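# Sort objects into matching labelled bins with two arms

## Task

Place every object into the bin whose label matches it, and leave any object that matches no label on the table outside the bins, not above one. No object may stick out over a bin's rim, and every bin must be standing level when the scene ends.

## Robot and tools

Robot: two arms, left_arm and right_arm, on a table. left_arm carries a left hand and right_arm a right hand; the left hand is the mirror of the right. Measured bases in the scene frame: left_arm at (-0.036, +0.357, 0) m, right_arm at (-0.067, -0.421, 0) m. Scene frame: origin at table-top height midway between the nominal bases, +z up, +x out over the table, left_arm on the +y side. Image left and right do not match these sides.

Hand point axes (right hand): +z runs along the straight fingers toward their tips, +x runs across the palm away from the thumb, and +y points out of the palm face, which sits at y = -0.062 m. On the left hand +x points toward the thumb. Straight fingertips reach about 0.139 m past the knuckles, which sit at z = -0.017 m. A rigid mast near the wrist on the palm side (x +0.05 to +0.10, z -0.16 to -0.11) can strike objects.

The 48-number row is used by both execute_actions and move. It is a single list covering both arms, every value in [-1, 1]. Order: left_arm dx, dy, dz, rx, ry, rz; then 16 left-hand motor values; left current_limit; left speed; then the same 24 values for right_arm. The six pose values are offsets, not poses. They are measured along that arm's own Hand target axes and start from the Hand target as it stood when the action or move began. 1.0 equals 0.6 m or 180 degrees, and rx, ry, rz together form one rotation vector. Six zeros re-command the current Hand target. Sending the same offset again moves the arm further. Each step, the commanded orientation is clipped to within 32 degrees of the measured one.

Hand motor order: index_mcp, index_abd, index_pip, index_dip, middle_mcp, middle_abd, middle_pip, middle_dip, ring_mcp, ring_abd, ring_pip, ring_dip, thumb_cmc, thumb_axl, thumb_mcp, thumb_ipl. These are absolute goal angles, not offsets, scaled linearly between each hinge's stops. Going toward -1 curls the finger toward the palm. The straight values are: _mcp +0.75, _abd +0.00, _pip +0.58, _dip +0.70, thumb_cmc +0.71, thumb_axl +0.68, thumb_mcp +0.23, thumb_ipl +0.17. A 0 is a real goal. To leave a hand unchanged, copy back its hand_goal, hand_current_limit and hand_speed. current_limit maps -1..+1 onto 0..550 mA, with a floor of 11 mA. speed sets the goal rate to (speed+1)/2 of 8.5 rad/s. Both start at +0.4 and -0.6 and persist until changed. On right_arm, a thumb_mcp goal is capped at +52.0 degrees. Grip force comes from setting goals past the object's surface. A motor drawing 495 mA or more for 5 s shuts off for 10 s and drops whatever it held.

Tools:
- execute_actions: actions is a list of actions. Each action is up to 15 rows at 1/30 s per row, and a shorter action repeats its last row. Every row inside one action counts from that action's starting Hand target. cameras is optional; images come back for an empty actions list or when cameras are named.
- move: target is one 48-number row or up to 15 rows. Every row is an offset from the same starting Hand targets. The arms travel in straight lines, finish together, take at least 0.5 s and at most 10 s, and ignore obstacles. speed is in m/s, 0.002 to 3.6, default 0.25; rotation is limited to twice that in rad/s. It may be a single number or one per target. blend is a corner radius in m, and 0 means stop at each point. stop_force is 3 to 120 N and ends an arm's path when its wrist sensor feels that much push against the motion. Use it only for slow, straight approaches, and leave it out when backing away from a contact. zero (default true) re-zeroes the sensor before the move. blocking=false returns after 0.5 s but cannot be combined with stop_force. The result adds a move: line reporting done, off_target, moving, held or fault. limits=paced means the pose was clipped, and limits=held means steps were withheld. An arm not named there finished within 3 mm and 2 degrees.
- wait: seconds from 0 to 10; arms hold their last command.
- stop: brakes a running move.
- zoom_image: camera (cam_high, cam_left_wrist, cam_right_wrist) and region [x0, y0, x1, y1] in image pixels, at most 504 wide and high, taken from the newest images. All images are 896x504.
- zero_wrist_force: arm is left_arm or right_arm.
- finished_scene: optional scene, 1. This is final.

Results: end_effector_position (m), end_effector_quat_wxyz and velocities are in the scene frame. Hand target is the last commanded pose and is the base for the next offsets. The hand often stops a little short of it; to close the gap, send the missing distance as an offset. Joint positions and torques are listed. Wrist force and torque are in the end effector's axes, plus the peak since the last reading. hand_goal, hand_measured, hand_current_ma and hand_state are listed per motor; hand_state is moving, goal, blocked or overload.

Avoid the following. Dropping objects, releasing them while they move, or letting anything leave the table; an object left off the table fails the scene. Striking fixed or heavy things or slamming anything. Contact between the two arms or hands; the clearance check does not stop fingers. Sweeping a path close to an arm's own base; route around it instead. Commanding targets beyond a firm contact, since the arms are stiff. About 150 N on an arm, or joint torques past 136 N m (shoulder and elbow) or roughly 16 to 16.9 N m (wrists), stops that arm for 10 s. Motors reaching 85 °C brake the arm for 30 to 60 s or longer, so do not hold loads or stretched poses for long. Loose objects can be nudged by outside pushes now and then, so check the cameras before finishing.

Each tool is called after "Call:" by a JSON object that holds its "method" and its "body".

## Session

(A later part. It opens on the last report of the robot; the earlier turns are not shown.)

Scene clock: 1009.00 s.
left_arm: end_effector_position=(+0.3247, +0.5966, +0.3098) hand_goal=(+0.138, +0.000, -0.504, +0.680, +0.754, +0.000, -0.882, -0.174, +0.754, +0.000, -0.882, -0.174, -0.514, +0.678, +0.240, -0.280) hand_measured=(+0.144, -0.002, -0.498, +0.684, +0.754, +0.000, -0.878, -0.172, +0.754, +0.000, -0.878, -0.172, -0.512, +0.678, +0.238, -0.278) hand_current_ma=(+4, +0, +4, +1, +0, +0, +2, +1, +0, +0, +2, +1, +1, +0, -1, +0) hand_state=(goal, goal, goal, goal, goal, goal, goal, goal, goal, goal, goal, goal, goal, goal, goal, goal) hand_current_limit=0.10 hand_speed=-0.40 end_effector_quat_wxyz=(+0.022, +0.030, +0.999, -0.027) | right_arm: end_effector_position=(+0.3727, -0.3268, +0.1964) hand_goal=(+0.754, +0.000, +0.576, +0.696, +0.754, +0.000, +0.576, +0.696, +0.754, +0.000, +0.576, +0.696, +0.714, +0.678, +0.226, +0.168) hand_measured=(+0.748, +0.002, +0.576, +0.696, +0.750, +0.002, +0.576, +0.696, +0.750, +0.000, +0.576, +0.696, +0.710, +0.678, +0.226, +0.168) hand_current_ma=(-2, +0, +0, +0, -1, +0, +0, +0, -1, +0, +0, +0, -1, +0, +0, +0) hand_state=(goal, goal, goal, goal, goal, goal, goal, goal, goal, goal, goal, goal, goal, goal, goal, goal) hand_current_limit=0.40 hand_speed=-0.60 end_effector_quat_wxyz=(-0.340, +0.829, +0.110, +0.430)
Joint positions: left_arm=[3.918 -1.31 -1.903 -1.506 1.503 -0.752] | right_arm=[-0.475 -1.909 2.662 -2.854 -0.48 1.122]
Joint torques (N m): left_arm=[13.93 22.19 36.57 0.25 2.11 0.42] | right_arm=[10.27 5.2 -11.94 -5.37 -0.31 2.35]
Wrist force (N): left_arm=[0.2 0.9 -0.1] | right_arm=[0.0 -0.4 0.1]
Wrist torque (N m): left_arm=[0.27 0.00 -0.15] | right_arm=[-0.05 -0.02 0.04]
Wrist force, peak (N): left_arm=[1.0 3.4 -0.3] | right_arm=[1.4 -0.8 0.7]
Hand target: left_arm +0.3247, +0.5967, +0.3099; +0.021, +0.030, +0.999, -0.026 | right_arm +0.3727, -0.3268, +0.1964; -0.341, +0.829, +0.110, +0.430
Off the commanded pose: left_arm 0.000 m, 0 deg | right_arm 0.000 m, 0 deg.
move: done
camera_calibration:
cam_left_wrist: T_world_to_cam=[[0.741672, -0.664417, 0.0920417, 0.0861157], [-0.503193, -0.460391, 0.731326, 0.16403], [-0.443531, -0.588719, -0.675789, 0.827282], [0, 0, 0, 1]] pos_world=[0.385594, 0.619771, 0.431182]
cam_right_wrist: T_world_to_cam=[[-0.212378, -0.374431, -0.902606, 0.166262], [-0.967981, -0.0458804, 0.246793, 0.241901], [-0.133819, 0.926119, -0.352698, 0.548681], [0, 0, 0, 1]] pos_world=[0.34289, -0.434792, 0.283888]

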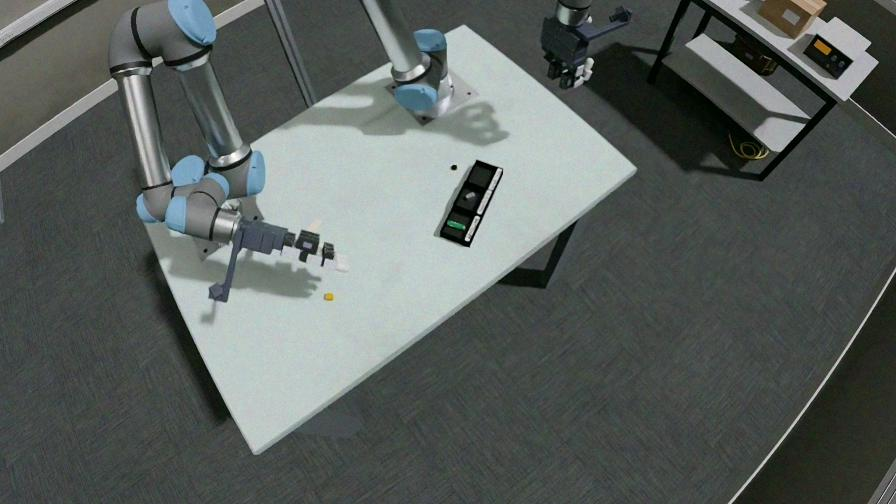

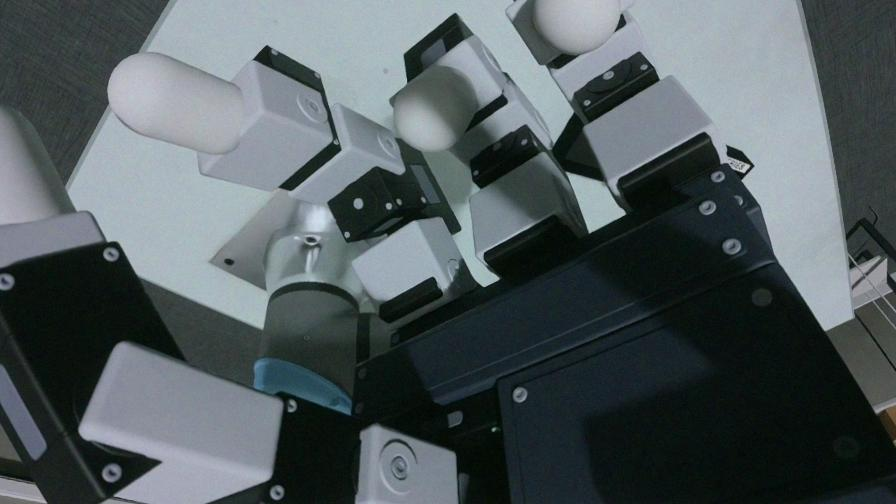

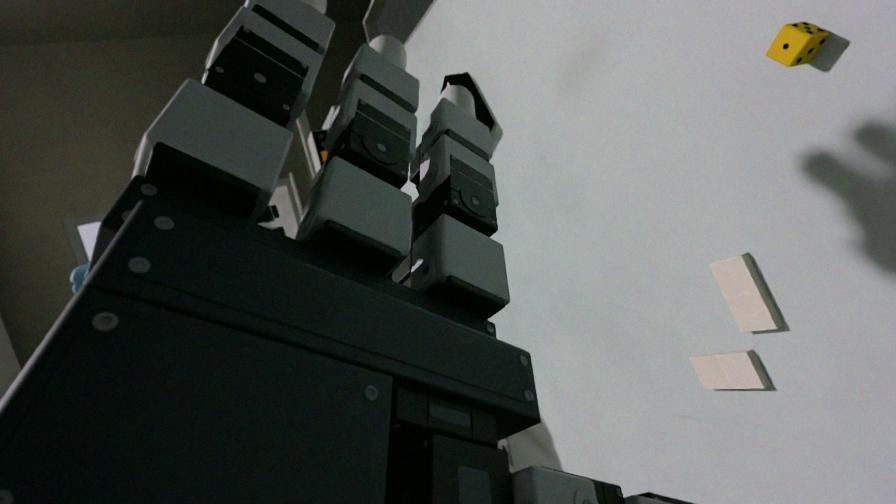

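Call:
{"method": "move", "body": {"target": [[0,0,0,0,0,0,0.137,0,-0.504,0.68,0.754,0,-0.883,-0.174,0.754,0,-0.883,-0.174,-0.514,0.678,0.24,-0.28,0.1,-0.4,0.0997,-0.3038,0.0535,0.0623,-0.0557,0.0122,0.544,0,-0.737,0.696,0.754,0,-0.883,-0.174,0.754,0,-0.883,-0.174,-0.514,0.678,0.258,-0.262,0.2,-0.2],[0,0,0,0,0,0,0.137,0,-0.504,0.68,0.754,0,-0.883,-0.174,0.754,0,-0.883,-0.174,-0.514,0.678,0.24,-0.28,0.1,-0.4,-0.0778,-0.7362,0.3633,0.2078,-0.1855,0.0407,0.544,0,-0.737,0.696,0.754,0,-0.883,-0.174,0.754,0,-0.883,-0.174,-0.514,0.678,0.258,-0.262,0.2,-0.2],[0,0,0,0,0,0,0.137,0,-0.504,0.68,0.754,0,-0.883,-0.174,0.754,0,-0.883,-0.174,-0.514,0.678,0.24,-0.28,0.1,-0.4,-0.264,-0.8097,0.543,0.2078,-0.1855,0.0407,0.544,0,-0.737,0.696,0.754,0,-0.883,-0.174,0.754,0,-0.883,-0.174,-0.514,0.678,0.258,-0.262,0.2,-0.2]], "speed": 0.3, "blend": [0.04,0.03,0], "cameras": ["all"]}}

Call:
{"method": "zoom_image", "body": {"camera": "cam_high", "region": [380, 100, 540, 260]}}

Scene clock: 1055.67 s.
left_arm: end_effector_position=(+0.3247, +0.5967, +0.3099) hand_goal=(+0.138, +0.000, -0.504, +0.680, +0.754, +0.000, -0.882, -0.174, +0.754, +0.000, -0.882, -0.174, -0.514, +0.678, +0.240, -0.280) hand_measured=(+0.144, -0.002, -0.498, +0.684, +0.754, +0.000, -0.878, -0.172, +0.754, +0.000, -0.878, -0.172, -0.512, +0.678, +0.238, -0.278) hand_current_ma=(+4, +0, +4, +1, +0, +0, +2, +1, +0, +0, +2, +1, +1, +0, -1, +0) hand_state=(goal, goal, goal, goal, goal, goal, goal, goal, goal, goal, goal, goal, goal, goal, goal, goal) hand_current_limit=0.10 hand_speed=-0.40 end_effector_quat_wxyz=(+0.021, +0.030, +0.999, -0.026) | right_arm: end_effector_position=(+0.2535, +0.2668, +0.1701) hand_goal=(+0.544, +0.000, -0.736, +0.696, +0.754, +0.000, -0.882, -0.174, +0.754, +0.000, -0.882, -0.174, -0.514, +0.678, +0.258, -0.262) hand_measured=(+0.540, +0.002, -0.730, +0.696, +0.750, +0.002, -0.876, -0.172, +0.750, +0.000, -0.876, -0.170, -0.504, +0.678, +0.254, -0.260) hand_current_ma=(-1, +0, +2, +0, -1, +0, +2, +1, -1, +0, +2, +1, +5, +0, -2, +1) hand_state=(goal, goal, goal, goal, goal, goal, goal, goal, goal, goal, goal, goal, goal, goal, goal, goal) hand_current_limit=0.20 hand_speed=-0.20 end_effector_quat_wxyz=(-0.565, +0.770, +0.280, +0.099)
Joint positions: left_arm=[3.918 -1.31 -1.903 -1.506 1.503 -0.752] | right_arm=[0.797 -0.965 1.713 -3.308 -0.671 2.144]
Joint torques (N m): left_arm=[13.68 22.19 36.48 0.22 2.01 -0.51] | right_arm=[0.3 -40.01 -23.7 -3.31 0.3 -1.73]
Wrist force (N): left_arm=[0.0 0.8 -0.1] | right_arm=[0.3 -0.6 0.1]
Wrist torque (N m): left_arm=[0.25 0.03 -0.17] | right_arm=[0.24 -0.15 0.10]
Wrist force, peak (N): left_arm=[0.2 1.5 -0.2] | right_arm=[-1.2 2.6 0.1]
Hand target: left_arm +0.3247, +0.5967, +0.3099; +0.021, +0.030, +0.999, -0.026 | right_arm +0.2535, +0.2668, +0.1701; -0.565, +0.770, +0.280, +0.099
Off the commanded pose: left_arm 0.000 m, 0 deg | right_arm 0.000 m, 0 deg.
move: done
camera_calibration:
cam_left_wrist: T_world_to_cam=[[0.741742, -0.664366, 0.0918531, 0.0862792], [-0.503066, -0.460547, 0.731315, 0.16408], [-0.443558, -0.588655, -0.675827, 0.827283], [0, 0, 0, 1]] pos_world=[0.385494, 0.619871, 0.431181]
cam_right_wrist: T_world_to_cam=[[-0.327291, -0.398757, -0.856664, 0.367261], [-0.490434, -0.703239, 0.514713, 0.168934], [-0.807685, 0.588598, 0.0345998, 0.168727], [0, 0, 0, 1]] pos_world=[0.339331, 0.165936, 0.221829]

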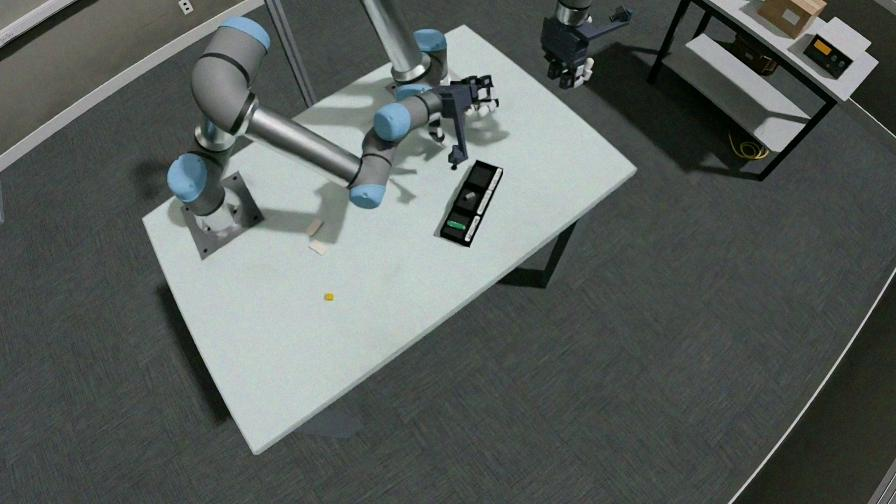

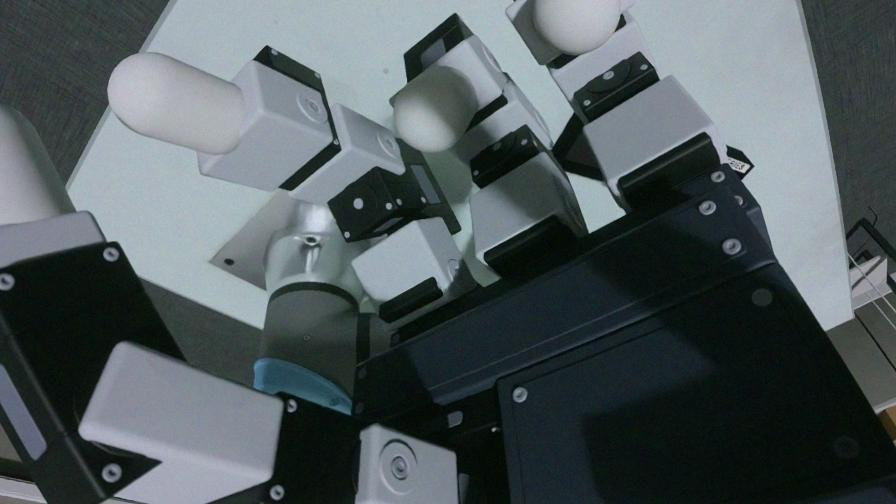

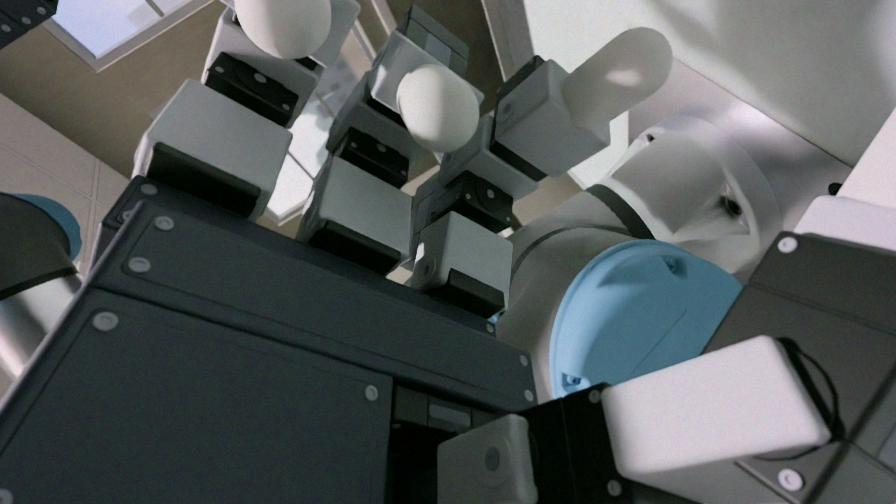

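Scaled by 3.150.

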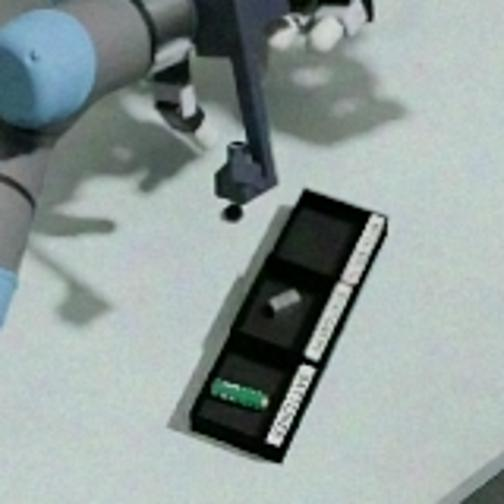

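Call:
{"method": "move", "body": {"target": [0,0,0,0,0,0,0.137,0,-0.504,0.68,0.754,0,-0.883,-0.174,0.754,0,-0.883,-0.174,-0.514,0.678,0.24,-0.28,0.1,-0.4,-0.0783,0.1356,0.057,0,0,0,0.544,0,-0.737,0.696,0.754,0,-0.883,-0.174,0.754,0,-0.883,-0.174,-0.514,0.678,0.258,-0.262,0.2,-0.2], "speed": 0.2, "cameras": ["cam_high","cam_right_wrist"]}}

Call:
{"method": "zoom_image", "body": {"camera": "cam_high", "region": [400, 80, 520, 200]}}

Call:
{"method": "zoom_image", "body": {"camera": "cam_right_wrist", "region": [596, 0, 896, 240]}}

Scene clock: 1065.47 s.
left_arm: end_effector_position=(+0.3247, +0.5967, +0.3099) hand_goal=(+0.138, +0.000, -0.504, +0.680, +0.754, +0.000, -0.882, -0.174, +0.754, +0.000, -0.882, -0.174, -0.514, +0.678, +0.240, -0.280) hand_measured=(+0.144, -0.002, -0.498, +0.684, +0.754, +0.000, -0.878, -0.172, +0.754, +0.000, -0.878, -0.172, -0.512, +0.678, +0.238, -0.278) hand_current_ma=(+4, +0, +4, +1, +0, +0, +2, +1, +0, +0, +2, +1, +1, +0, -1, +0) hand_state=(goal, goal, goal, goal, goal, goal, goal, goal, goal, goal, goal, goal, goal, goal, goal, goal) hand_current_limit=0.10 hand_speed=-0.40 end_effector_quat_wxyz=(+0.021, +0.030, +0.999, -0.026) | right_arm: end_effector_position=(+0.2534, +0.2669, +0.0703) hand_goal=(+0.544, +0.000, -0.736, +0.696, +0.754, +0.000, -0.882, -0.174, +0.754, +0.000, -0.882, -0.174, -0.514, +0.678, +0.258, -0.262) hand_measured=(+0.540, +0.002, -0.730, +0.696, +0.750, +0.002, -0.876, -0.172, +0.750, +0.000, -0.876, -0.170, -0.504, +0.678, +0.254, -0.260) hand_current_ma=(-1, +0, +2, +0, -1, +0, +2, +1, -1, +0, +2, +1, +4, +0, -2, +1) hand_state=(goal, goal, goal, goal, goal, goal, goal, goal, goal, goal, goal, goal, goal, goal, goal, goal) hand_current_limit=0.20 hand_speed=-0.20 end_effector_quat_wxyz=(-0.565, +0.770, +0.280, +0.099)
Joint positions: left_arm=[3.918 -1.31 -1.903 -1.506 1.503 -0.752] | right_arm=[0.797 -0.787 1.733 -3.507 -0.671 2.144]
Joint torques (N m): left_arm=[13.79 22.15 36.42 0.21 1.72 0.33] | right_arm=[10.2 -42.86 -7.9 -2.06 -0.7 0.03]
Wrist force (N): left_arm=[0.1 0.9 -0.2] | right_arm=[0.3 -0.5 0.2]
Wrist torque (N m): left_arm=[0.27 0.01 -0.17] | right_arm=[0.21 -0.14 0.11]
Wrist force, peak (N): left_arm=[0.0 1.3 -0.2] | right_arm=[1.4 -2.5 -0.7]
Hand target: left_arm +0.3247, +0.5967, +0.3099; +0.021, +0.030, +0.999, -0.026 | right_arm +0.2534, +0.2669, +0.0701; -0.565, +0.770, +0.280, +0.099
Off the commanded pose: left_arm 0.000 m, 0 deg | right_arm 0.000 m, 0 deg.
move: done
camera_calibration:
cam_right_wrist: T_world_to_cam=[[-0.327291, -0.398631, -0.856723, 0.281673], [-0.49057, -0.703215, 0.514615, 0.220429], [-0.807602, 0.588712, 0.0345998, 0.171997], [0, 0, 0, 1]] pos_world=[0.33923, 0.166036, 0.121928]
Images, in order (width x height): cam_high 896x504, cam_right_wrist 896x504.

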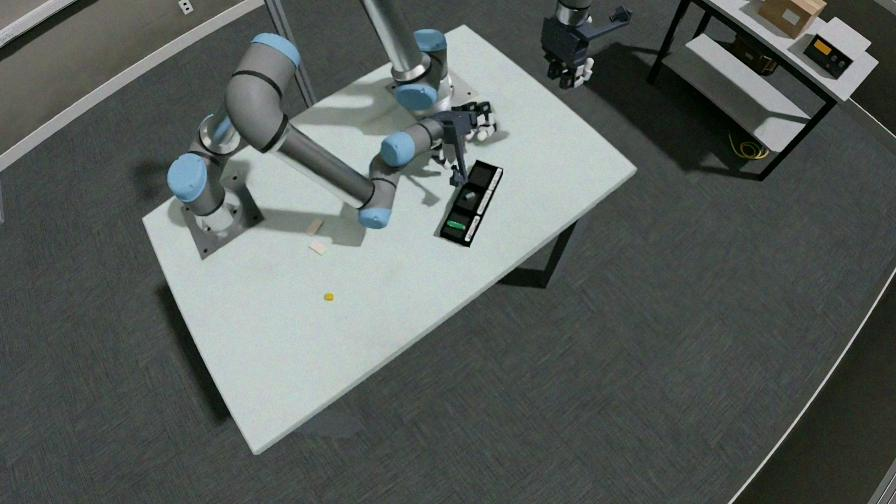

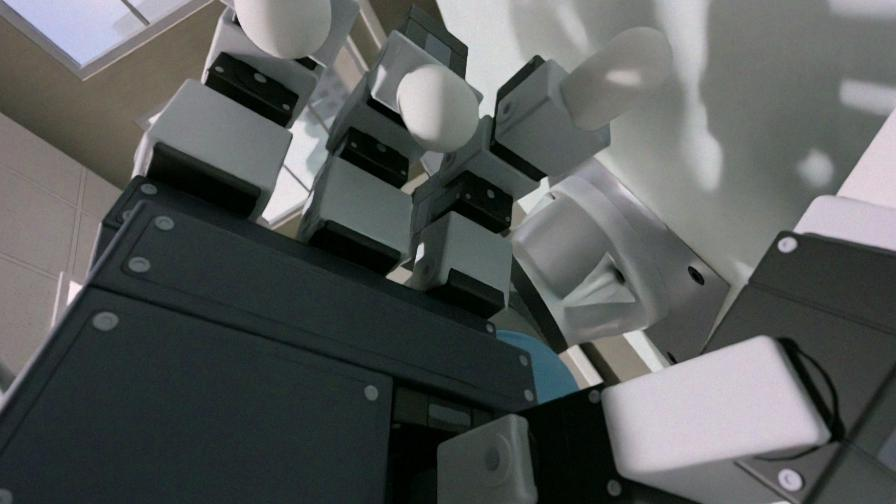

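Scaled by 4.200.

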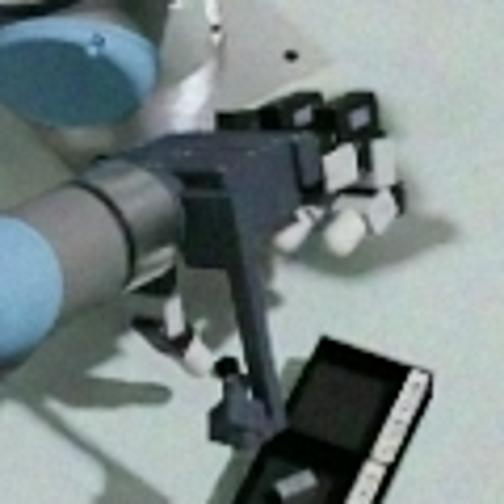

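Scaled by 1.680.

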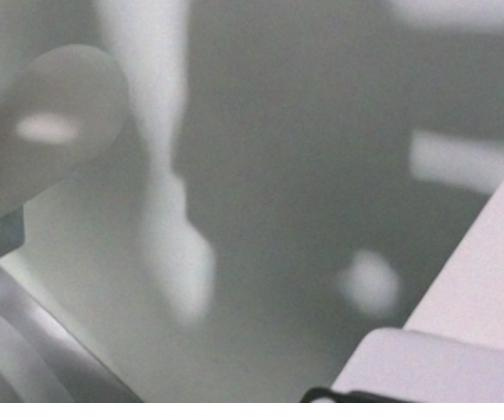

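Call:
{"method": "move", "body": {"target": [0,0,0,0,0,0,0.137,0,-0.504,0.68,0.754,0,-0.883,-0.174,0.754,0,-0.883,-0.174,-0.514,0.678,0.24,-0.28,0.1,-0.4,-0.0196,0.0339,0.0143,0,0,0,0.544,0,-0.737,0.696,0.754,0,-0.883,-0.174,0.754,0,-0.883,-0.174,-0.514,0.678,0.258,-0.262,0.2,-0.2], "speed": 0.1, "stop_force": 6, "cameras": ["cam_high","cam_right_wrist"]}}

Call:
{"method": "zoom_image", "body": {"camera": "cam_right_wrist", "region": [596, 0, 896, 240]}}

Call:
{"method": "zoom_image", "body": {"camera": "cam_high", "region": [400, 80, 520, 200]}}

Scene clock: 1084.07 s.
left_arm: end_effector_position=(+0.3247, +0.5967, +0.3099) hand_goal=(+0.138, +0.000, -0.504, +0.680, +0.754, +0.000, -0.882, -0.174, +0.754, +0.000, -0.882, -0.174, -0.514, +0.678, +0.240, -0.280) hand_measured=(+0.144, -0.002, -0.498, +0.684, +0.754, +0.000, -0.878, -0.172, +0.754, +0.000, -0.878, -0.172, -0.512, +0.678, +0.238, -0.278) hand_current_ma=(+4, +0, +4, +1, +0, +0, +2, +1, +0, +0, +2, +1, +1, +0, -1, +0) hand_state=(goal, goal, goal, goal, goal, goal, goal, goal, goal, goal, goal, goal, goal, goal, goal, goal) hand_current_limit=0.10 hand_speed=-0.40 end_effector_quat_wxyz=(+0.021, +0.030, +0.999, -0.026) | right_arm: end_effector_position=(+0.2533, +0.2669, +0.0451) hand_goal=(+0.544, +0.000, -0.736, +0.696, +0.754, +0.000, -0.882, -0.174, +0.754, +0.000, -0.882, -0.174, -0.514, +0.678, +0.258, -0.262) hand_measured=(+0.540, +0.002, -0.730, +0.696, +0.750, +0.002, -0.876, -0.172, +0.750, +0.000, -0.876, -0.170, -0.504, +0.678, +0.254, -0.260) hand_current_ma=(-1, +0, +2, +0, -1, +0, +2, +1, -1, +0, +2, +1, +4, +0, -2, +1) hand_state=(goal, goal, goal, goal, goal, goal, goal, goal, goal, goal, goal, goal, goal, goal, goal, goal) hand_current_limit=0.20 hand_speed=-0.20 end_effector_quat_wxyz=(-0.565, +0.770, +0.280, +0.099)
Joint positions: left_arm=[3.918 -1.31 -1.903 -1.506 1.503 -0.752] | right_arm=[0.797 -0.737 1.728 -3.551 -0.671 2.144]
Joint torques (N m): left_arm=[13.69 22.06 36.71 0.15 1.41 0.41] | right_arm=[9.87 -61.24 -7.09 -0.13 -0.66 2.58]
Wrist force (N): left_arm=[-0.1 0.7 -0.2] | right_arm=[0.3 -0.6 0.3]
Wrist torque (N m): left_arm=[0.24 0.04 -0.18] | right_arm=[0.19 -0.15 0.10]
Wrist force, peak (N): left_arm=[0.2 1.4 -0.1] | right_arm=[0.6 -1.4 -0.2]
Hand target: left_arm +0.3247, +0.5967, +0.3099; +0.021, +0.030, +0.999, -0.026 | right_arm +0.2533, +0.2669, +0.0451; -0.565, +0.770, +0.280, +0.099
Off the commanded pose: left_arm 0.000 m, 0 deg | right_arm 0.000 m, 0 deg.
move: done
camera_calibration:
cam_right_wrist: T_world_to_cam=[[-0.327265, -0.398742, -0.856681, 0.260057], [-0.490583, -0.703151, 0.514691, 0.233335], [-0.807605, 0.588714, 0.0345005, 0.172798], [0, 0, 0, 1]] pos_world=[0.33913, 0.166036, 0.0967289]
Images, in order (width x height): cam_high 896x504, cam_right_wrist 896x504.

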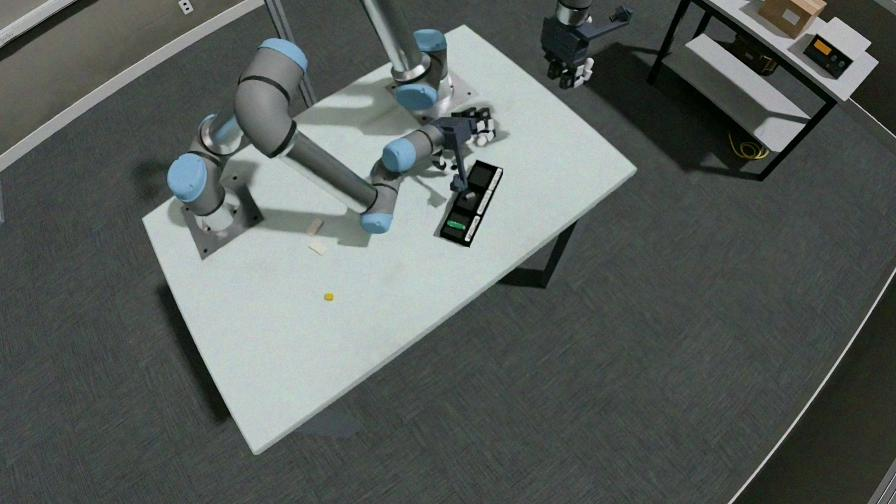

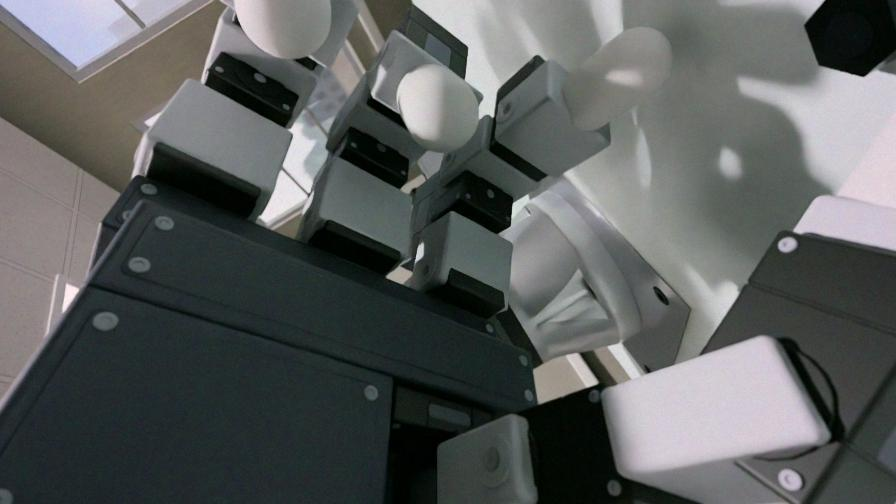

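Scaled by 1.680.

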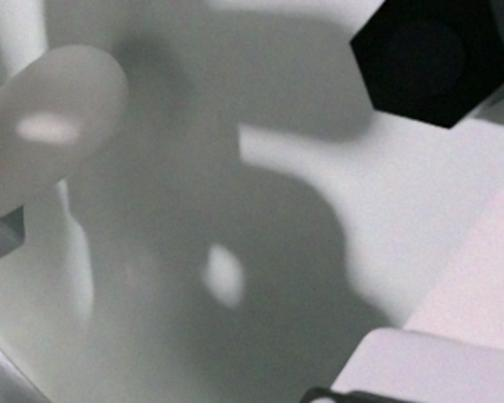

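Scaled by 4.200.

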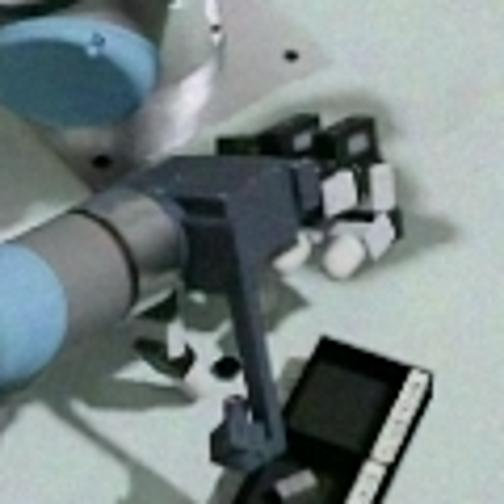

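Call:
{"method": "move", "body": {"target": [[0,0,0,0,0,0,0.137,0,-0.504,0.68,0.754,0,-0.883,-0.174,0.754,0,-0.883,-0.174,-0.514,0.678,0.24,-0.28,0.1,-0.4,0.0055,-0.0095,-0.004,0,0,0,0.544,0,-0.737,0.696,0.754,0,-0.883,-0.174,0.754,0,-0.883,-0.174,-0.514,0.678,0.258,-0.262,0.2,-0.4],[0,0,0,0,0,0,0.137,0,-0.504,0.68,0.754,0,-0.883,-0.174,0.754,0,-0.883,-0.174,-0.514,0.678,0.24,-0.28,0.1,-0.4,0.0055,-0.0095,-0.004,0,0,0,0.137,0,-0.504,0.696,0.754,0,-0.883,-0.174,0.754,0,-0.883,-0.174,-0.514,0.678,0.258,-0.262,0.2,-0.4],[0,0,0,0,0,0,0.137,0,-0.504,0.68,0.754,0,-0.883,-0.174,0.754,0,-0.883,-0.174,-0.514,0.678,0.24,-0.28,0.1,-0.4,-0.0048,0.0088,0.0044,0,0,0,0.137,0,-0.504,0.696,0.754,0,-0.883,-0.174,0.754,0,-0.883,-0.174,-0.514,0.678,0.258,-0.262,0.2,-0.4]], "speed": 0.06, "cameras": ["cam_high","cam_right_wrist"]}}

Call:
{"method": "zoom_image", "body": {"camera": "cam_right_wrist", "region": [596, 0, 896, 240]}}

Scene clock: 1107.30 s.
left_arm: end_effector_position=(+0.3247, +0.5967, +0.3099) hand_goal=(+0.138, +0.000, -0.504, +0.680, +0.754, +0.000, -0.882, -0.174, +0.754, +0.000, -0.882, -0.174, -0.514, +0.678, +0.240, -0.280) hand_measured=(+0.144, -0.002, -0.498, +0.684, +0.754, +0.000, -0.878, -0.172, +0.754, +0.000, -0.878, -0.172, -0.512, +0.678, +0.238, -0.278) hand_current_ma=(+4, +0, +4, +1, +0, +0, +2, +1, +0, +0, +2, +1, +1, +0, -1, +0) hand_state=(goal, goal, goal, goal, goal, goal, goal, goal, goal, goal, goal, goal, goal, goal, goal, goal) hand_current_limit=0.10 hand_speed=-0.40 end_effector_quat_wxyz=(+0.021, +0.030, +0.999, -0.026) | right_arm: end_effector_position=(+0.2534, +0.2674, +0.0385) hand_goal=(+0.138, +0.000, -0.504, +0.696, +0.754, +0.000, -0.882, -0.174, +0.754, +0.000, -0.882, -0.174, -0.514, +0.678, +0.258, -0.262) hand_measured=(+0.138, +0.002, -0.506, +0.696, +0.750, +0.002, -0.876, -0.172, +0.750, +0.000, -0.876, -0.170, -0.504, +0.678, +0.254, -0.260) hand_current_ma=(+0, +0, +0, +0, -1, +0, +2, +1, -1, +0, +2, +1, +4, +0, -2, +1) hand_state=(goal, goal, goal, goal, goal, goal, goal, goal, goal, goal, goal, goal, goal, goal, goal, goal) hand_current_limit=0.20 hand_speed=-0.40 end_effector_quat_wxyz=(-0.565, +0.770, +0.280, +0.099)
Joint positions: left_arm=[3.918 -1.31 -1.903 -1.506 1.503 -0.752] | right_arm=[0.798 -0.723 1.725 -3.563 -0.672 2.145]
Joint torques (N m): left_arm=[13.1 22.29 36.44 0.22 1.19 0.37] | right_arm=[10.81 -61.08 -15.45 -0.47 -0.7 2.48]
Wrist force (N): left_arm=[0.0 1.1 -0.4] | right_arm=[0.3 -0.6 0.1]
Wrist torque (N m): left_arm=[0.31 0.02 -0.16] | right_arm=[0.24 -0.12 0.11]
Wrist force, peak (N): left_arm=[0.2 1.2 -0.5] | right_arm=[0.4 -1.1 0.2]
Hand target: left_arm +0.3247, +0.5967, +0.3099; +0.021, +0.030, +0.999, -0.026 | right_arm +0.2534, +0.2673, +0.0385; -0.565, +0.770, +0.280, +0.099
Off the commanded pose: left_arm 0.000 m, 0 deg | right_arm 0.000 m, 0 deg.
move: done
camera_calibration:
cam_right_wrist: T_world_to_cam=[[-0.327144, -0.398571, -0.856807, 0.254576], [-0.490664, -0.703247, 0.514482, 0.237195], [-0.807605, 0.588714, 0.034499, 0.172812], [0, 0, 0, 1]] pos_world=[0.33923, 0.166536, 0.0901281]
Images, in order (width x height): cam_high 896x504, cam_right_wrist 896x504.

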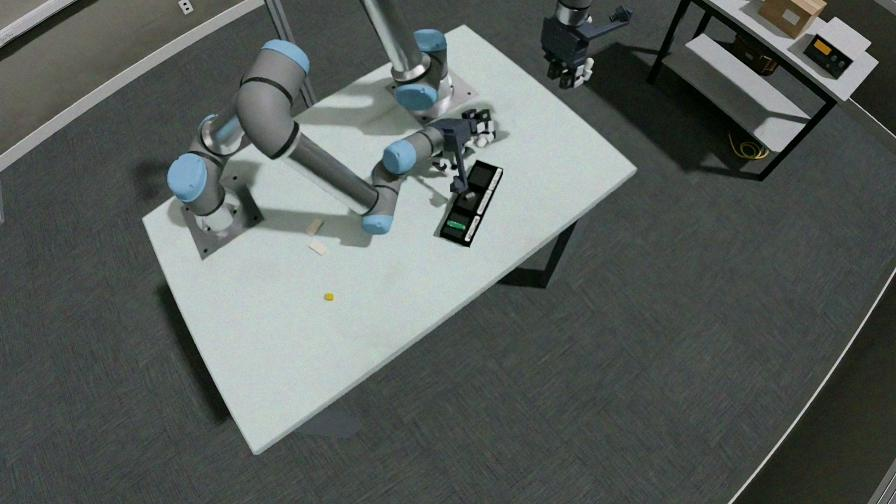

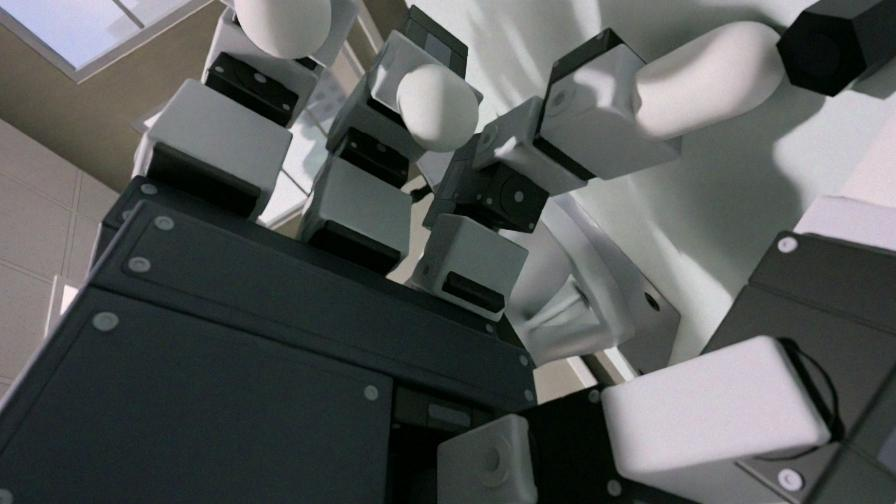

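Scaled by 1.680.

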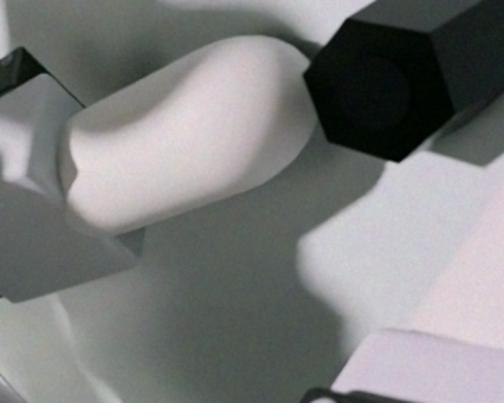

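Call:
{"method": "move", "body": {"target": [[0,0,0,0,0,0,0.137,0,-0.504,0.68,0.754,0,-0.883,-0.174,0.754,0,-0.883,-0.174,-0.514,0.678,0.24,-0.28,0.1,-0.4,0.007,0.0035,0.0012,0,0,0,0.137,0,-0.504,0.696,0.754,0,-0.883,-0.174,0.754,0,-0.883,-0.174,-0.514,0.678,0.258,-0.262,0.2,-0.5],[0,0,0,0,0,0,0.137,0,-0.504,0.68,0.754,0,-0.883,-0.174,0.754,0,-0.883,-0.174,-0.514,0.678,0.24,-0.28,0.1,-0.4,0.007,0.0035,0.0012,0,0,0,0.082,0,-0.474,0.696,0.754,0,-0.883,-0.174,0.754,0,-0.883,-0.174,-0.514,0.678,0.258,-0.262,0.2,-0.5]], "speed": 0.06, "cameras": ["cam_right_wrist"]}}

Call:
{"method": "zoom_image", "body": {"camera": "cam_right_wrist", "region": [656, 0, 896, 180]}}

Scene clock: 1132.13 s.
left_arm: end_effector_position=(+0.3247, +0.5967, +0.3099) hand_goal=(+0.138, +0.000, -0.504, +0.680, +0.754, +0.000, -0.882, -0.174, +0.754, +0.000, -0.882, -0.174, -0.514, +0.678, +0.240, -0.280) hand_measured=(+0.144, -0.002, -0.498, +0.684, +0.754, +0.000, -0.878, -0.172, +0.754, +0.000, -0.878, -0.172, -0.512, +0.678, +0.238, -0.278) hand_current_ma=(+4, +0, +4, +1, +0, +0, +2, +1, +0, +0, +2, +1, +1, +0, -1, +0) hand_state=(goal, goal, goal, goal, goal, goal, goal, goal, goal, goal, goal, goal, goal, goal, goal, goal) hand_current_limit=0.10 hand_speed=-0.40 end_effector_quat_wxyz=(+0.021, +0.030, +0.999, -0.026) | right_arm: end_effector_position=(+0.2579, +0.2689, +0.0385) hand_goal=(+0.082, +0.000, -0.474, +0.696, +0.754, +0.000, -0.882, -0.174, +0.754, +0.000, -0.882, -0.174, -0.514, +0.678, +0.258, -0.262) hand_measured=(+0.084, +0.002, -0.476, +0.696, +0.750, +0.002, -0.876, -0.172, +0.750, +0.000, -0.876, -0.170, -0.504, +0.678, +0.254, -0.260) hand_current_ma=(+0, +0, +0, +0, -1, +0, +2, +1, -1, +0, +2, +1, +4, +0, -2, +1) hand_state=(goal, goal, goal, goal, goal, goal, goal, goal, goal, goal, goal, goal, goal, goal, goal, goal) hand_current_limit=0.20 hand_speed=-0.50 end_effector_quat_wxyz=(-0.565, +0.770, +0.280, +0.099)
Joint positions: left_arm=[3.918 -1.31 -1.903 -1.506 1.503 -0.752] | right_arm=[0.794 -0.719 1.713 -3.553 -0.669 2.142]
Joint torques (N m): left_arm=[12.71 22.25 36.73 0.24 0.76 0.45] | right_arm=[0.88 -57.59 -6.72 -4.64 -0.46 -0.11]
Wrist force (N): left_arm=[0.3 0.6 -0.1] | right_arm=[0.2 -0.6 0.3]
Wrist torque (N m): left_arm=[0.22 -0.01 -0.14] | right_arm=[0.22 -0.12 0.10]
Wrist force, peak (N): left_arm=[0.1 1.5 -0.2] | right_arm=[0.6 -1.0 0.3]
Hand target: left_arm +0.3247, +0.5967, +0.3099; +0.021, +0.030, +0.999, -0.026 | right_arm +0.2579, +0.2689, +0.0386; -0.565, +0.770, +0.280, +0.099
Off the commanded pose: left_arm 0.000 m, 0 deg | right_arm 0.000 m, 0 deg.
move: done
camera_calibration:
cam_right_wrist: T_world_to_cam=[[-0.32735, -0.398714, -0.856662, 0.256728], [-0.490531, -0.703168, 0.514717, 0.240377], [-0.807602, 0.588711, 0.0346006, 0.175554], [0, 0, 0, 1]] pos_world=[0.34373, 0.168036, 0.0901287]
Images, in order (width x height): cam_right_wrist 896x504.

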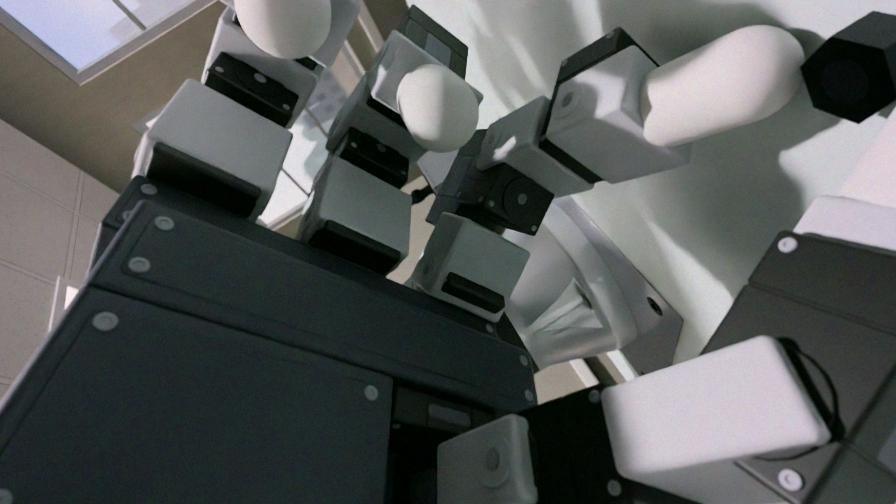

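Scaled by 2.100.

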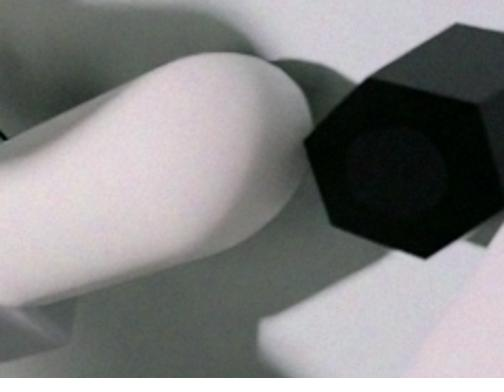

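Call:
{"method": "move", "body": {"target": [[0,0,0,0,0,0,0.137,0,-0.504,0.68,0.754,0,-0.883,-0.174,0.754,0,-0.883,-0.174,-0.514,0.678,0.24,-0.28,0.1,-0.4,0,0,0,0,0,0,0.041,0,-0.45,0.696,0.754,0,-0.883,-0.174,0.754,0,-0.883,-0.174,-0.514,0.678,0.258,-0.262,0.2,-0.5],[0,0,0,0,0,0,0.137,0,-0.504,0.68,0.754,0,-0.883,-0.174,0.754,0,-0.883,-0.174,-0.514,0.678,0.24,-0.28,0.1,-0.4,0,0,0,0,0,0,-0.02,0,-0.43,0.696,0.754,0,-0.883,-0.174,0.754,0,-0.883,-0.174,-0.514,0.678,0.258,-0.262,0.2,-0.6]], "speed": 0.06, "cameras": ["cam_right_wrist"]}}

Call:
{"method": "zoom_image", "body": {"camera": "cam_right_wrist", "region": [656, 0, 896, 180]}}

Scene clock: 1141.30 s.
left_arm: end_effector_position=(+0.3247, +0.5967, +0.3099) hand_goal=(+0.138, +0.000, -0.504, +0.680, +0.754, +0.000, -0.882, -0.174, +0.754, +0.000, -0.882, -0.174, -0.514, +0.678, +0.240, -0.280) hand_measured=(+0.144, -0.002, -0.498, +0.684, +0.754, +0.000, -0.878, -0.172, +0.754, +0.000, -0.878, -0.172, -0.512, +0.678, +0.238, -0.278) hand_current_ma=(+4, +0, +4, +1, +0, +0, +2, +1, +0, +0, +2, +1, +1, +0, -1, +0) hand_state=(goal, goal, goal, goal, goal, goal, goal, goal, goal, goal, goal, goal, goal, goal, goal, goal) hand_current_limit=0.10 hand_speed=-0.40 end_effector_quat_wxyz=(+0.021, +0.030, +0.999, -0.026) | right_arm: end_effector_position=(+0.2579, +0.2689, +0.0386) hand_goal=(-0.020, +0.000, -0.430, +0.696, +0.754, +0.000, -0.882, -0.174, +0.754, +0.000, -0.882, -0.174, -0.514, +0.678, +0.258, -0.262) hand_measured=(-0.008, +0.002, -0.428, +0.696, +0.750, +0.002, -0.876, -0.172, +0.750, +0.000, -0.876, -0.170, -0.504, +0.678, +0.258, -0.260) hand_current_ma=(+7, +0, +0, +0, -1, +0, +2, +1, -1, +0, +2, +1, +4, +0, +0, +1) hand_state=(goal, goal, goal, goal, goal, goal, goal, goal, goal, goal, goal, goal, goal, goal, goal, goal) hand_current_limit=0.20 hand_speed=-0.60 end_effector_quat_wxyz=(-0.565, +0.770, +0.280, +0.099)
Joint positions: left_arm=[3.918 -1.31 -1.903 -1.506 1.503 -0.752] | right_arm=[0.795 -0.719 1.713 -3.553 -0.669 2.142]
Joint torques (N m): left_arm=[12.4 21.98 36.61 0.19 0.56 0.48] | right_arm=[9.65 -61.98 -7.36 -4.62 -0.43 2.42]
Wrist force (N): left_arm=[-0.1 1.1 -0.3] | right_arm=[0.2 -0.7 0.3]
Wrist torque (N m): left_arm=[0.31 0.03 -0.18] | right_arm=[0.20 -0.12 0.10]
Wrist force, peak (N): left_arm=[0.2 1.3 -0.7] | right_arm=[0.3 -1.0 0.3]
Hand target: left_arm +0.3247, +0.5967, +0.3099; +0.021, +0.030, +0.999, -0.026 | right_arm +0.2579, +0.2689, +0.0386; -0.565, +0.770, +0.280, +0.099
Off the commanded pose: left_arm 0.000 m, 0 deg | right_arm 0.000 m, 0 deg.
move: done
camera_calibration:
cam_right_wrist: T_world_to_cam=[[-0.327334, -0.398691, -0.856679, 0.256773], [-0.490542, -0.703182, 0.514689, 0.240285], [-0.807602, 0.588712, 0.0346004, 0.17547], [0, 0, 0, 1]] pos_world=[0.34363, 0.168036, 0.0902286]
Images, in order (width x height): cam_right_wrist 896x504.

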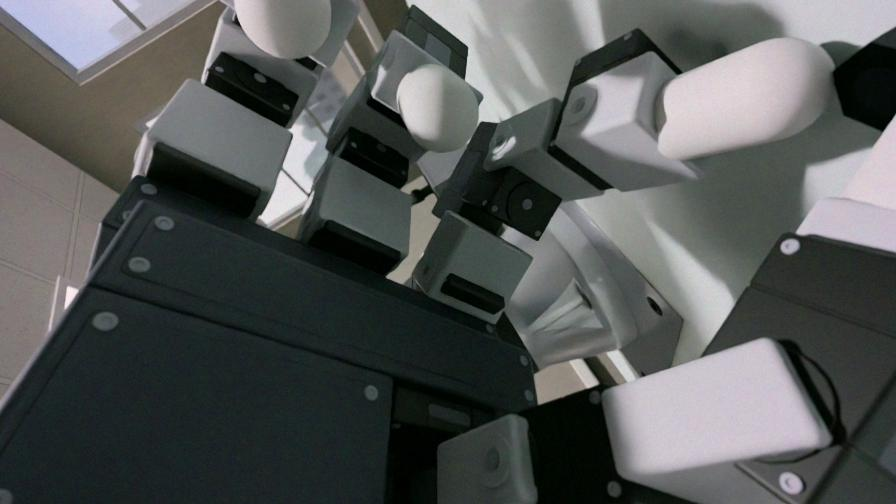

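Scaled by 2.100.

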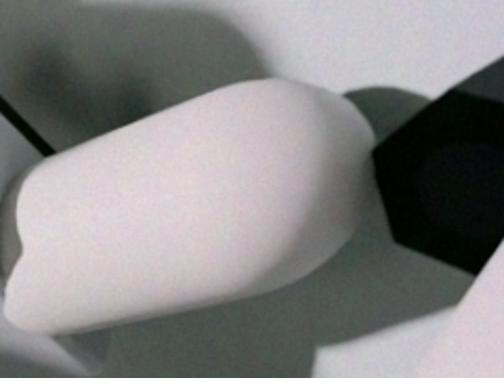

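Call:
{"method": "move", "body": {"target": [[0,0,0,0,0,0,0.137,0,-0.504,0.68,0.754,0,-0.883,-0.174,0.754,0,-0.883,-0.174,-0.514,0.678,0.24,-0.28,0.1,-0.4,0,0,0,0,0,0,-0.08,0,-0.415,0.696,0.754,0,-0.883,-0.174,0.754,0,-0.883,-0.174,-0.514,0.678,0.25,-0.27,0.1,-0.6],[0,0,0,0,0,0,0.137,0,-0.504,0.68,0.754,0,-0.883,-0.174,0.754,0,-0.883,-0.174,-0.514,0.678,0.24,-0.28,0.1,-0.4,0,0,0,0,0,0,-0.18,0,-0.415,0.68,0.754,0,-0.883,-0.174,0.754,0,-0.883,-0.174,-0.514,0.678,0.24,-0.28,0.1,-0.6]], "speed": 0.06, "cameras": ["cam_right_wrist"]}}

Call:
{"method": "zoom_image", "body": {"camera": "cam_right_wrist", "region": [656, 0, 896, 180]}}

Scene clock: 1149.43 s.
left_arm: end_effector_position=(+0.3247, +0.5967, +0.3099) hand_goal=(+0.138, +0.000, -0.504, +0.680, +0.754, +0.000, -0.882, -0.174, +0.754, +0.000, -0.882, -0.174, -0.514, +0.678, +0.240, -0.280) hand_measured=(+0.144, -0.002, -0.498, +0.684, +0.754, +0.000, -0.878, -0.172, +0.754, +0.000, -0.878, -0.172, -0.512, +0.678, +0.238, -0.278) hand_current_ma=(+4, +0, +4, +1, +0, +0, +2, +1, +0, +0, +2, +1, +1, +0, -1, +0) hand_state=(goal, goal, goal, goal, goal, goal, goal, goal, goal, goal, goal, goal, goal, goal, goal, goal) hand_current_limit=0.10 hand_speed=-0.40 end_effector_quat_wxyz=(+0.021, +0.030, +0.999, -0.026) | right_arm: end_effector_position=(+0.2579, +0.2689, +0.0386) hand_goal=(-0.180, +0.000, -0.414, +0.680, +0.754, +0.000, -0.882, -0.174, +0.754, +0.000, -0.882, -0.174, -0.514, +0.678, +0.240, -0.280) hand_measured=(-0.156, -0.002, -0.404, +0.686, +0.750, +0.002, -0.876, -0.172, +0.750, +0.000, -0.876, -0.170, -0.506, +0.678, +0.252, -0.272) hand_current_ma=(+21, +0, +4, +2, -1, +0, +2, +1, -1, +0, +2, +1, +4, +0, +10, +6) hand_state=(blocked, goal, goal, goal, goal, goal, goal, goal, goal, goal, goal, goal, goal, goal, goal, goal) hand_current_limit=0.10 hand_speed=-0.60 end_effector_quat_wxyz=(-0.565, +0.770, +0.280, +0.099)
Joint positions: left_arm=[3.918 -1.31 -1.903 -1.506 1.503 -0.752] | right_arm=[0.795 -0.719 1.713 -3.553 -0.669 2.142]
Joint torques (N m): left_arm=[12.57 21.97 36.14 0.23 0.34 0.47] | right_arm=[9.21 -60.4 -8.76 -4.65 -0.45 2.37]
Wrist force (N): left_arm=[0.1 0.9 -0.3] | right_arm=[0.4 -0.6 -0.1]
Wrist torque (N m): left_arm=[0.28 0.00 -0.16] | right_arm=[0.24 -0.13 0.12]
Wrist force, peak (N): left_arm=[0.0 1.3 -0.3] | right_arm=[1.1 -2.0 -0.2]
Hand target: left_arm +0.3247, +0.5967, +0.3099; +0.021, +0.030, +0.999, -0.026 | right_arm +0.2579, +0.2689, +0.0386; -0.565, +0.770, +0.280, +0.099
Off the commanded pose: left_arm 0.000 m, 0 deg | right_arm 0.000 m, 0 deg.
move: done
camera_calibration:
cam_right_wrist: T_world_to_cam=[[-0.327265, -0.398742, -0.856681, 0.256758], [-0.490583, -0.703151, 0.514691, 0.240294], [-0.807605, 0.588714, 0.0345005, 0.175479], [0, 0, 0, 1]] pos_world=[0.34363, 0.168036, 0.0902289]
Images, in order (width x height): cam_right_wrist 896x504.

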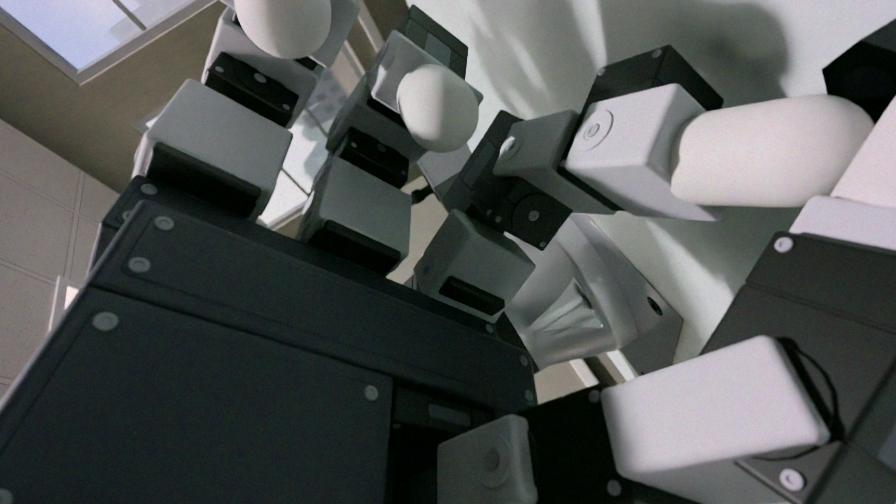

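Scaled by 2.100.

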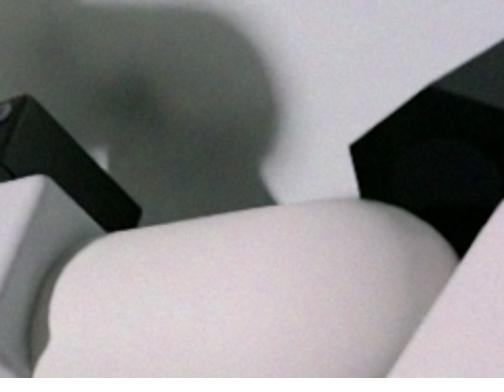

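Call:
{"method": "move", "body": {"target": [[0,0,0,0,0,0,0.137,0,-0.504,0.68,0.754,0,-0.883,-0.174,0.754,0,-0.883,-0.174,-0.514,0.678,0.24,-0.28,0.1,-0.4,0,0,0,0,0,0,-0.1,0,-0.43,0.696,0.754,0,-0.883,-0.174,0.754,0,-0.883,-0.174,-0.52,0.678,0.258,-0.262,0.2,-0.4],[0,0,0,0,0,0,0.137,0,-0.504,0.68,0.754,0,-0.883,-0.174,0.754,0,-0.883,-0.174,-0.514,0.678,0.24,-0.28,0.1,-0.4,0.0094,-0.0163,-0.0068,0,0,0,-0.1,0,-0.43,0.696,0.754,0,-0.883,-0.174,0.754,0,-0.883,-0.174,-0.52,0.678,0.258,-0.262,0.2,-0.4],[0,0,0,0,0,0,0.137,0,-0.504,0.68,0.754,0,-0.883,-0.174,0.754,0,-0.883,-0.174,-0.514,0.678,0.24,-0.28,0.1,-0.4,0.0094,-0.0163,-0.0068,0,0,0,0.137,0,-0.504,0.696,0.754,0,-0.883,-0.174,0.754,0,-0.883,-0.174,-0.52,0.678,0.258,-0.262,0.2,-0.4]], "speed": 0.06, "cameras": ["cam_right_wrist"]}}

Call:
{"method": "zoom_image", "body": {"camera": "cam_right_wrist", "region": [656, 0, 896, 180]}}

Scene clock: 1175.20 s.
left_arm: end_effector_position=(+0.3247, +0.5967, +0.3099) hand_goal=(+0.138, +0.000, -0.504, +0.680, +0.754, +0.000, -0.882, -0.174, +0.754, +0.000, -0.882, -0.174, -0.514, +0.678, +0.240, -0.280) hand_measured=(+0.144, -0.002, -0.498, +0.684, +0.754, +0.000, -0.878, -0.172, +0.754, +0.000, -0.878, -0.172, -0.512, +0.678, +0.238, -0.278) hand_current_ma=(+4, +0, +4, +1, +0, +0, +2, +1, +0, +0, +2, +1, +1, +0, -1, +0) hand_state=(goal, goal, goal, goal, goal, goal, goal, goal, goal, goal, goal, goal, goal, goal, goal, goal) hand_current_limit=0.10 hand_speed=-0.40 end_effector_quat_wxyz=(+0.021, +0.030, +0.999, -0.026) | right_arm: end_effector_position=(+0.2579, +0.2689, +0.0505) hand_goal=(+0.138, +0.000, -0.504, +0.696, +0.754, +0.000, -0.882, -0.174, +0.754, +0.000, -0.882, -0.174, -0.520, +0.678, +0.258, -0.262) hand_measured=(+0.132, -0.002, -0.498, +0.694, +0.750, +0.002, -0.876, -0.172, +0.750, +0.000, -0.876, -0.170, -0.510, +0.678, +0.256, -0.264) hand_current_ma=(-2, +0, +3, +0, -1, +0, +2, +1, -1, +0, +2, +1, +6, +0, -1, +0) hand_state=(goal, goal, goal, goal, goal, goal, goal, goal, goal, goal, goal, goal, goal, goal, goal, goal) hand_current_limit=0.20 hand_speed=-0.40 end_effector_quat_wxyz=(-0.565, +0.770, +0.280, +0.099)
Joint positions: left_arm=[3.918 -1.31 -1.903 -1.506 1.503 -0.752] | right_arm=[0.795 -0.743 1.716 -3.532 -0.669 2.142]
Joint torques (N m): left_arm=[12.3 22.41 36.05 0.35 0.06 0.4] | right_arm=[9.35 -42.25 -17 -5.15 -0.53 -0.93]
Wrist force (N): left_arm=[0.2 1.0 -0.3] | right_arm=[0.4 -0.5 0.3]
Wrist torque (N m): left_arm=[0.29 -0.01 -0.16] | right_arm=[0.22 -0.15 0.12]
Wrist force, peak (N): left_arm=[0.2 1.3 -0.5] | right_arm=[0.7 -0.9 0.2]
Hand target: left_arm +0.3247, +0.5967, +0.3099; +0.021, +0.030, +0.999, -0.026 | right_arm +0.2579, +0.2689, +0.0506; -0.565, +0.770, +0.280, +0.099
Off the commanded pose: left_arm 0.000 m, 0 deg | right_arm 0.000 m, 0 deg.
move: done
camera_calibration:
cam_right_wrist: T_world_to_cam=[[-0.32735, -0.398714, -0.856662, 0.267101], [-0.490531, -0.703168, 0.514717, 0.23417], [-0.807602, 0.588711, 0.0346006, 0.174996], [0, 0, 0, 1]] pos_world=[0.34363, 0.168136, 0.102229]
Images, in order (width x height): cam_right_wrist 896x504.

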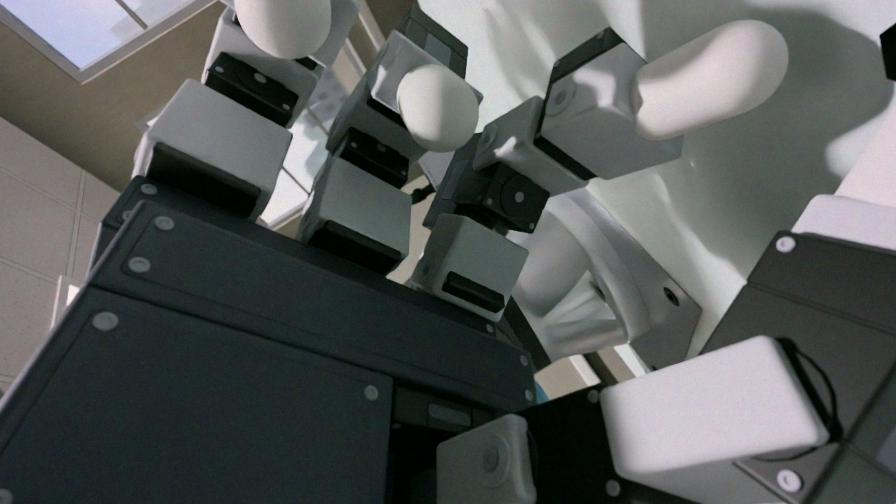

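Scaled by 2.100.

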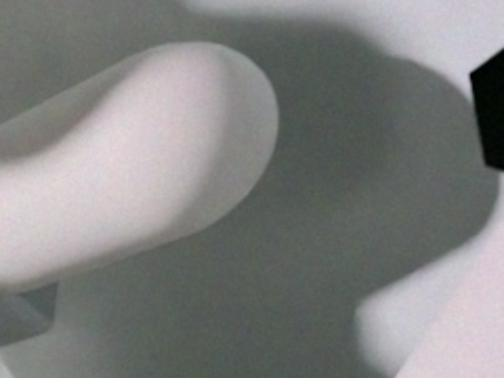

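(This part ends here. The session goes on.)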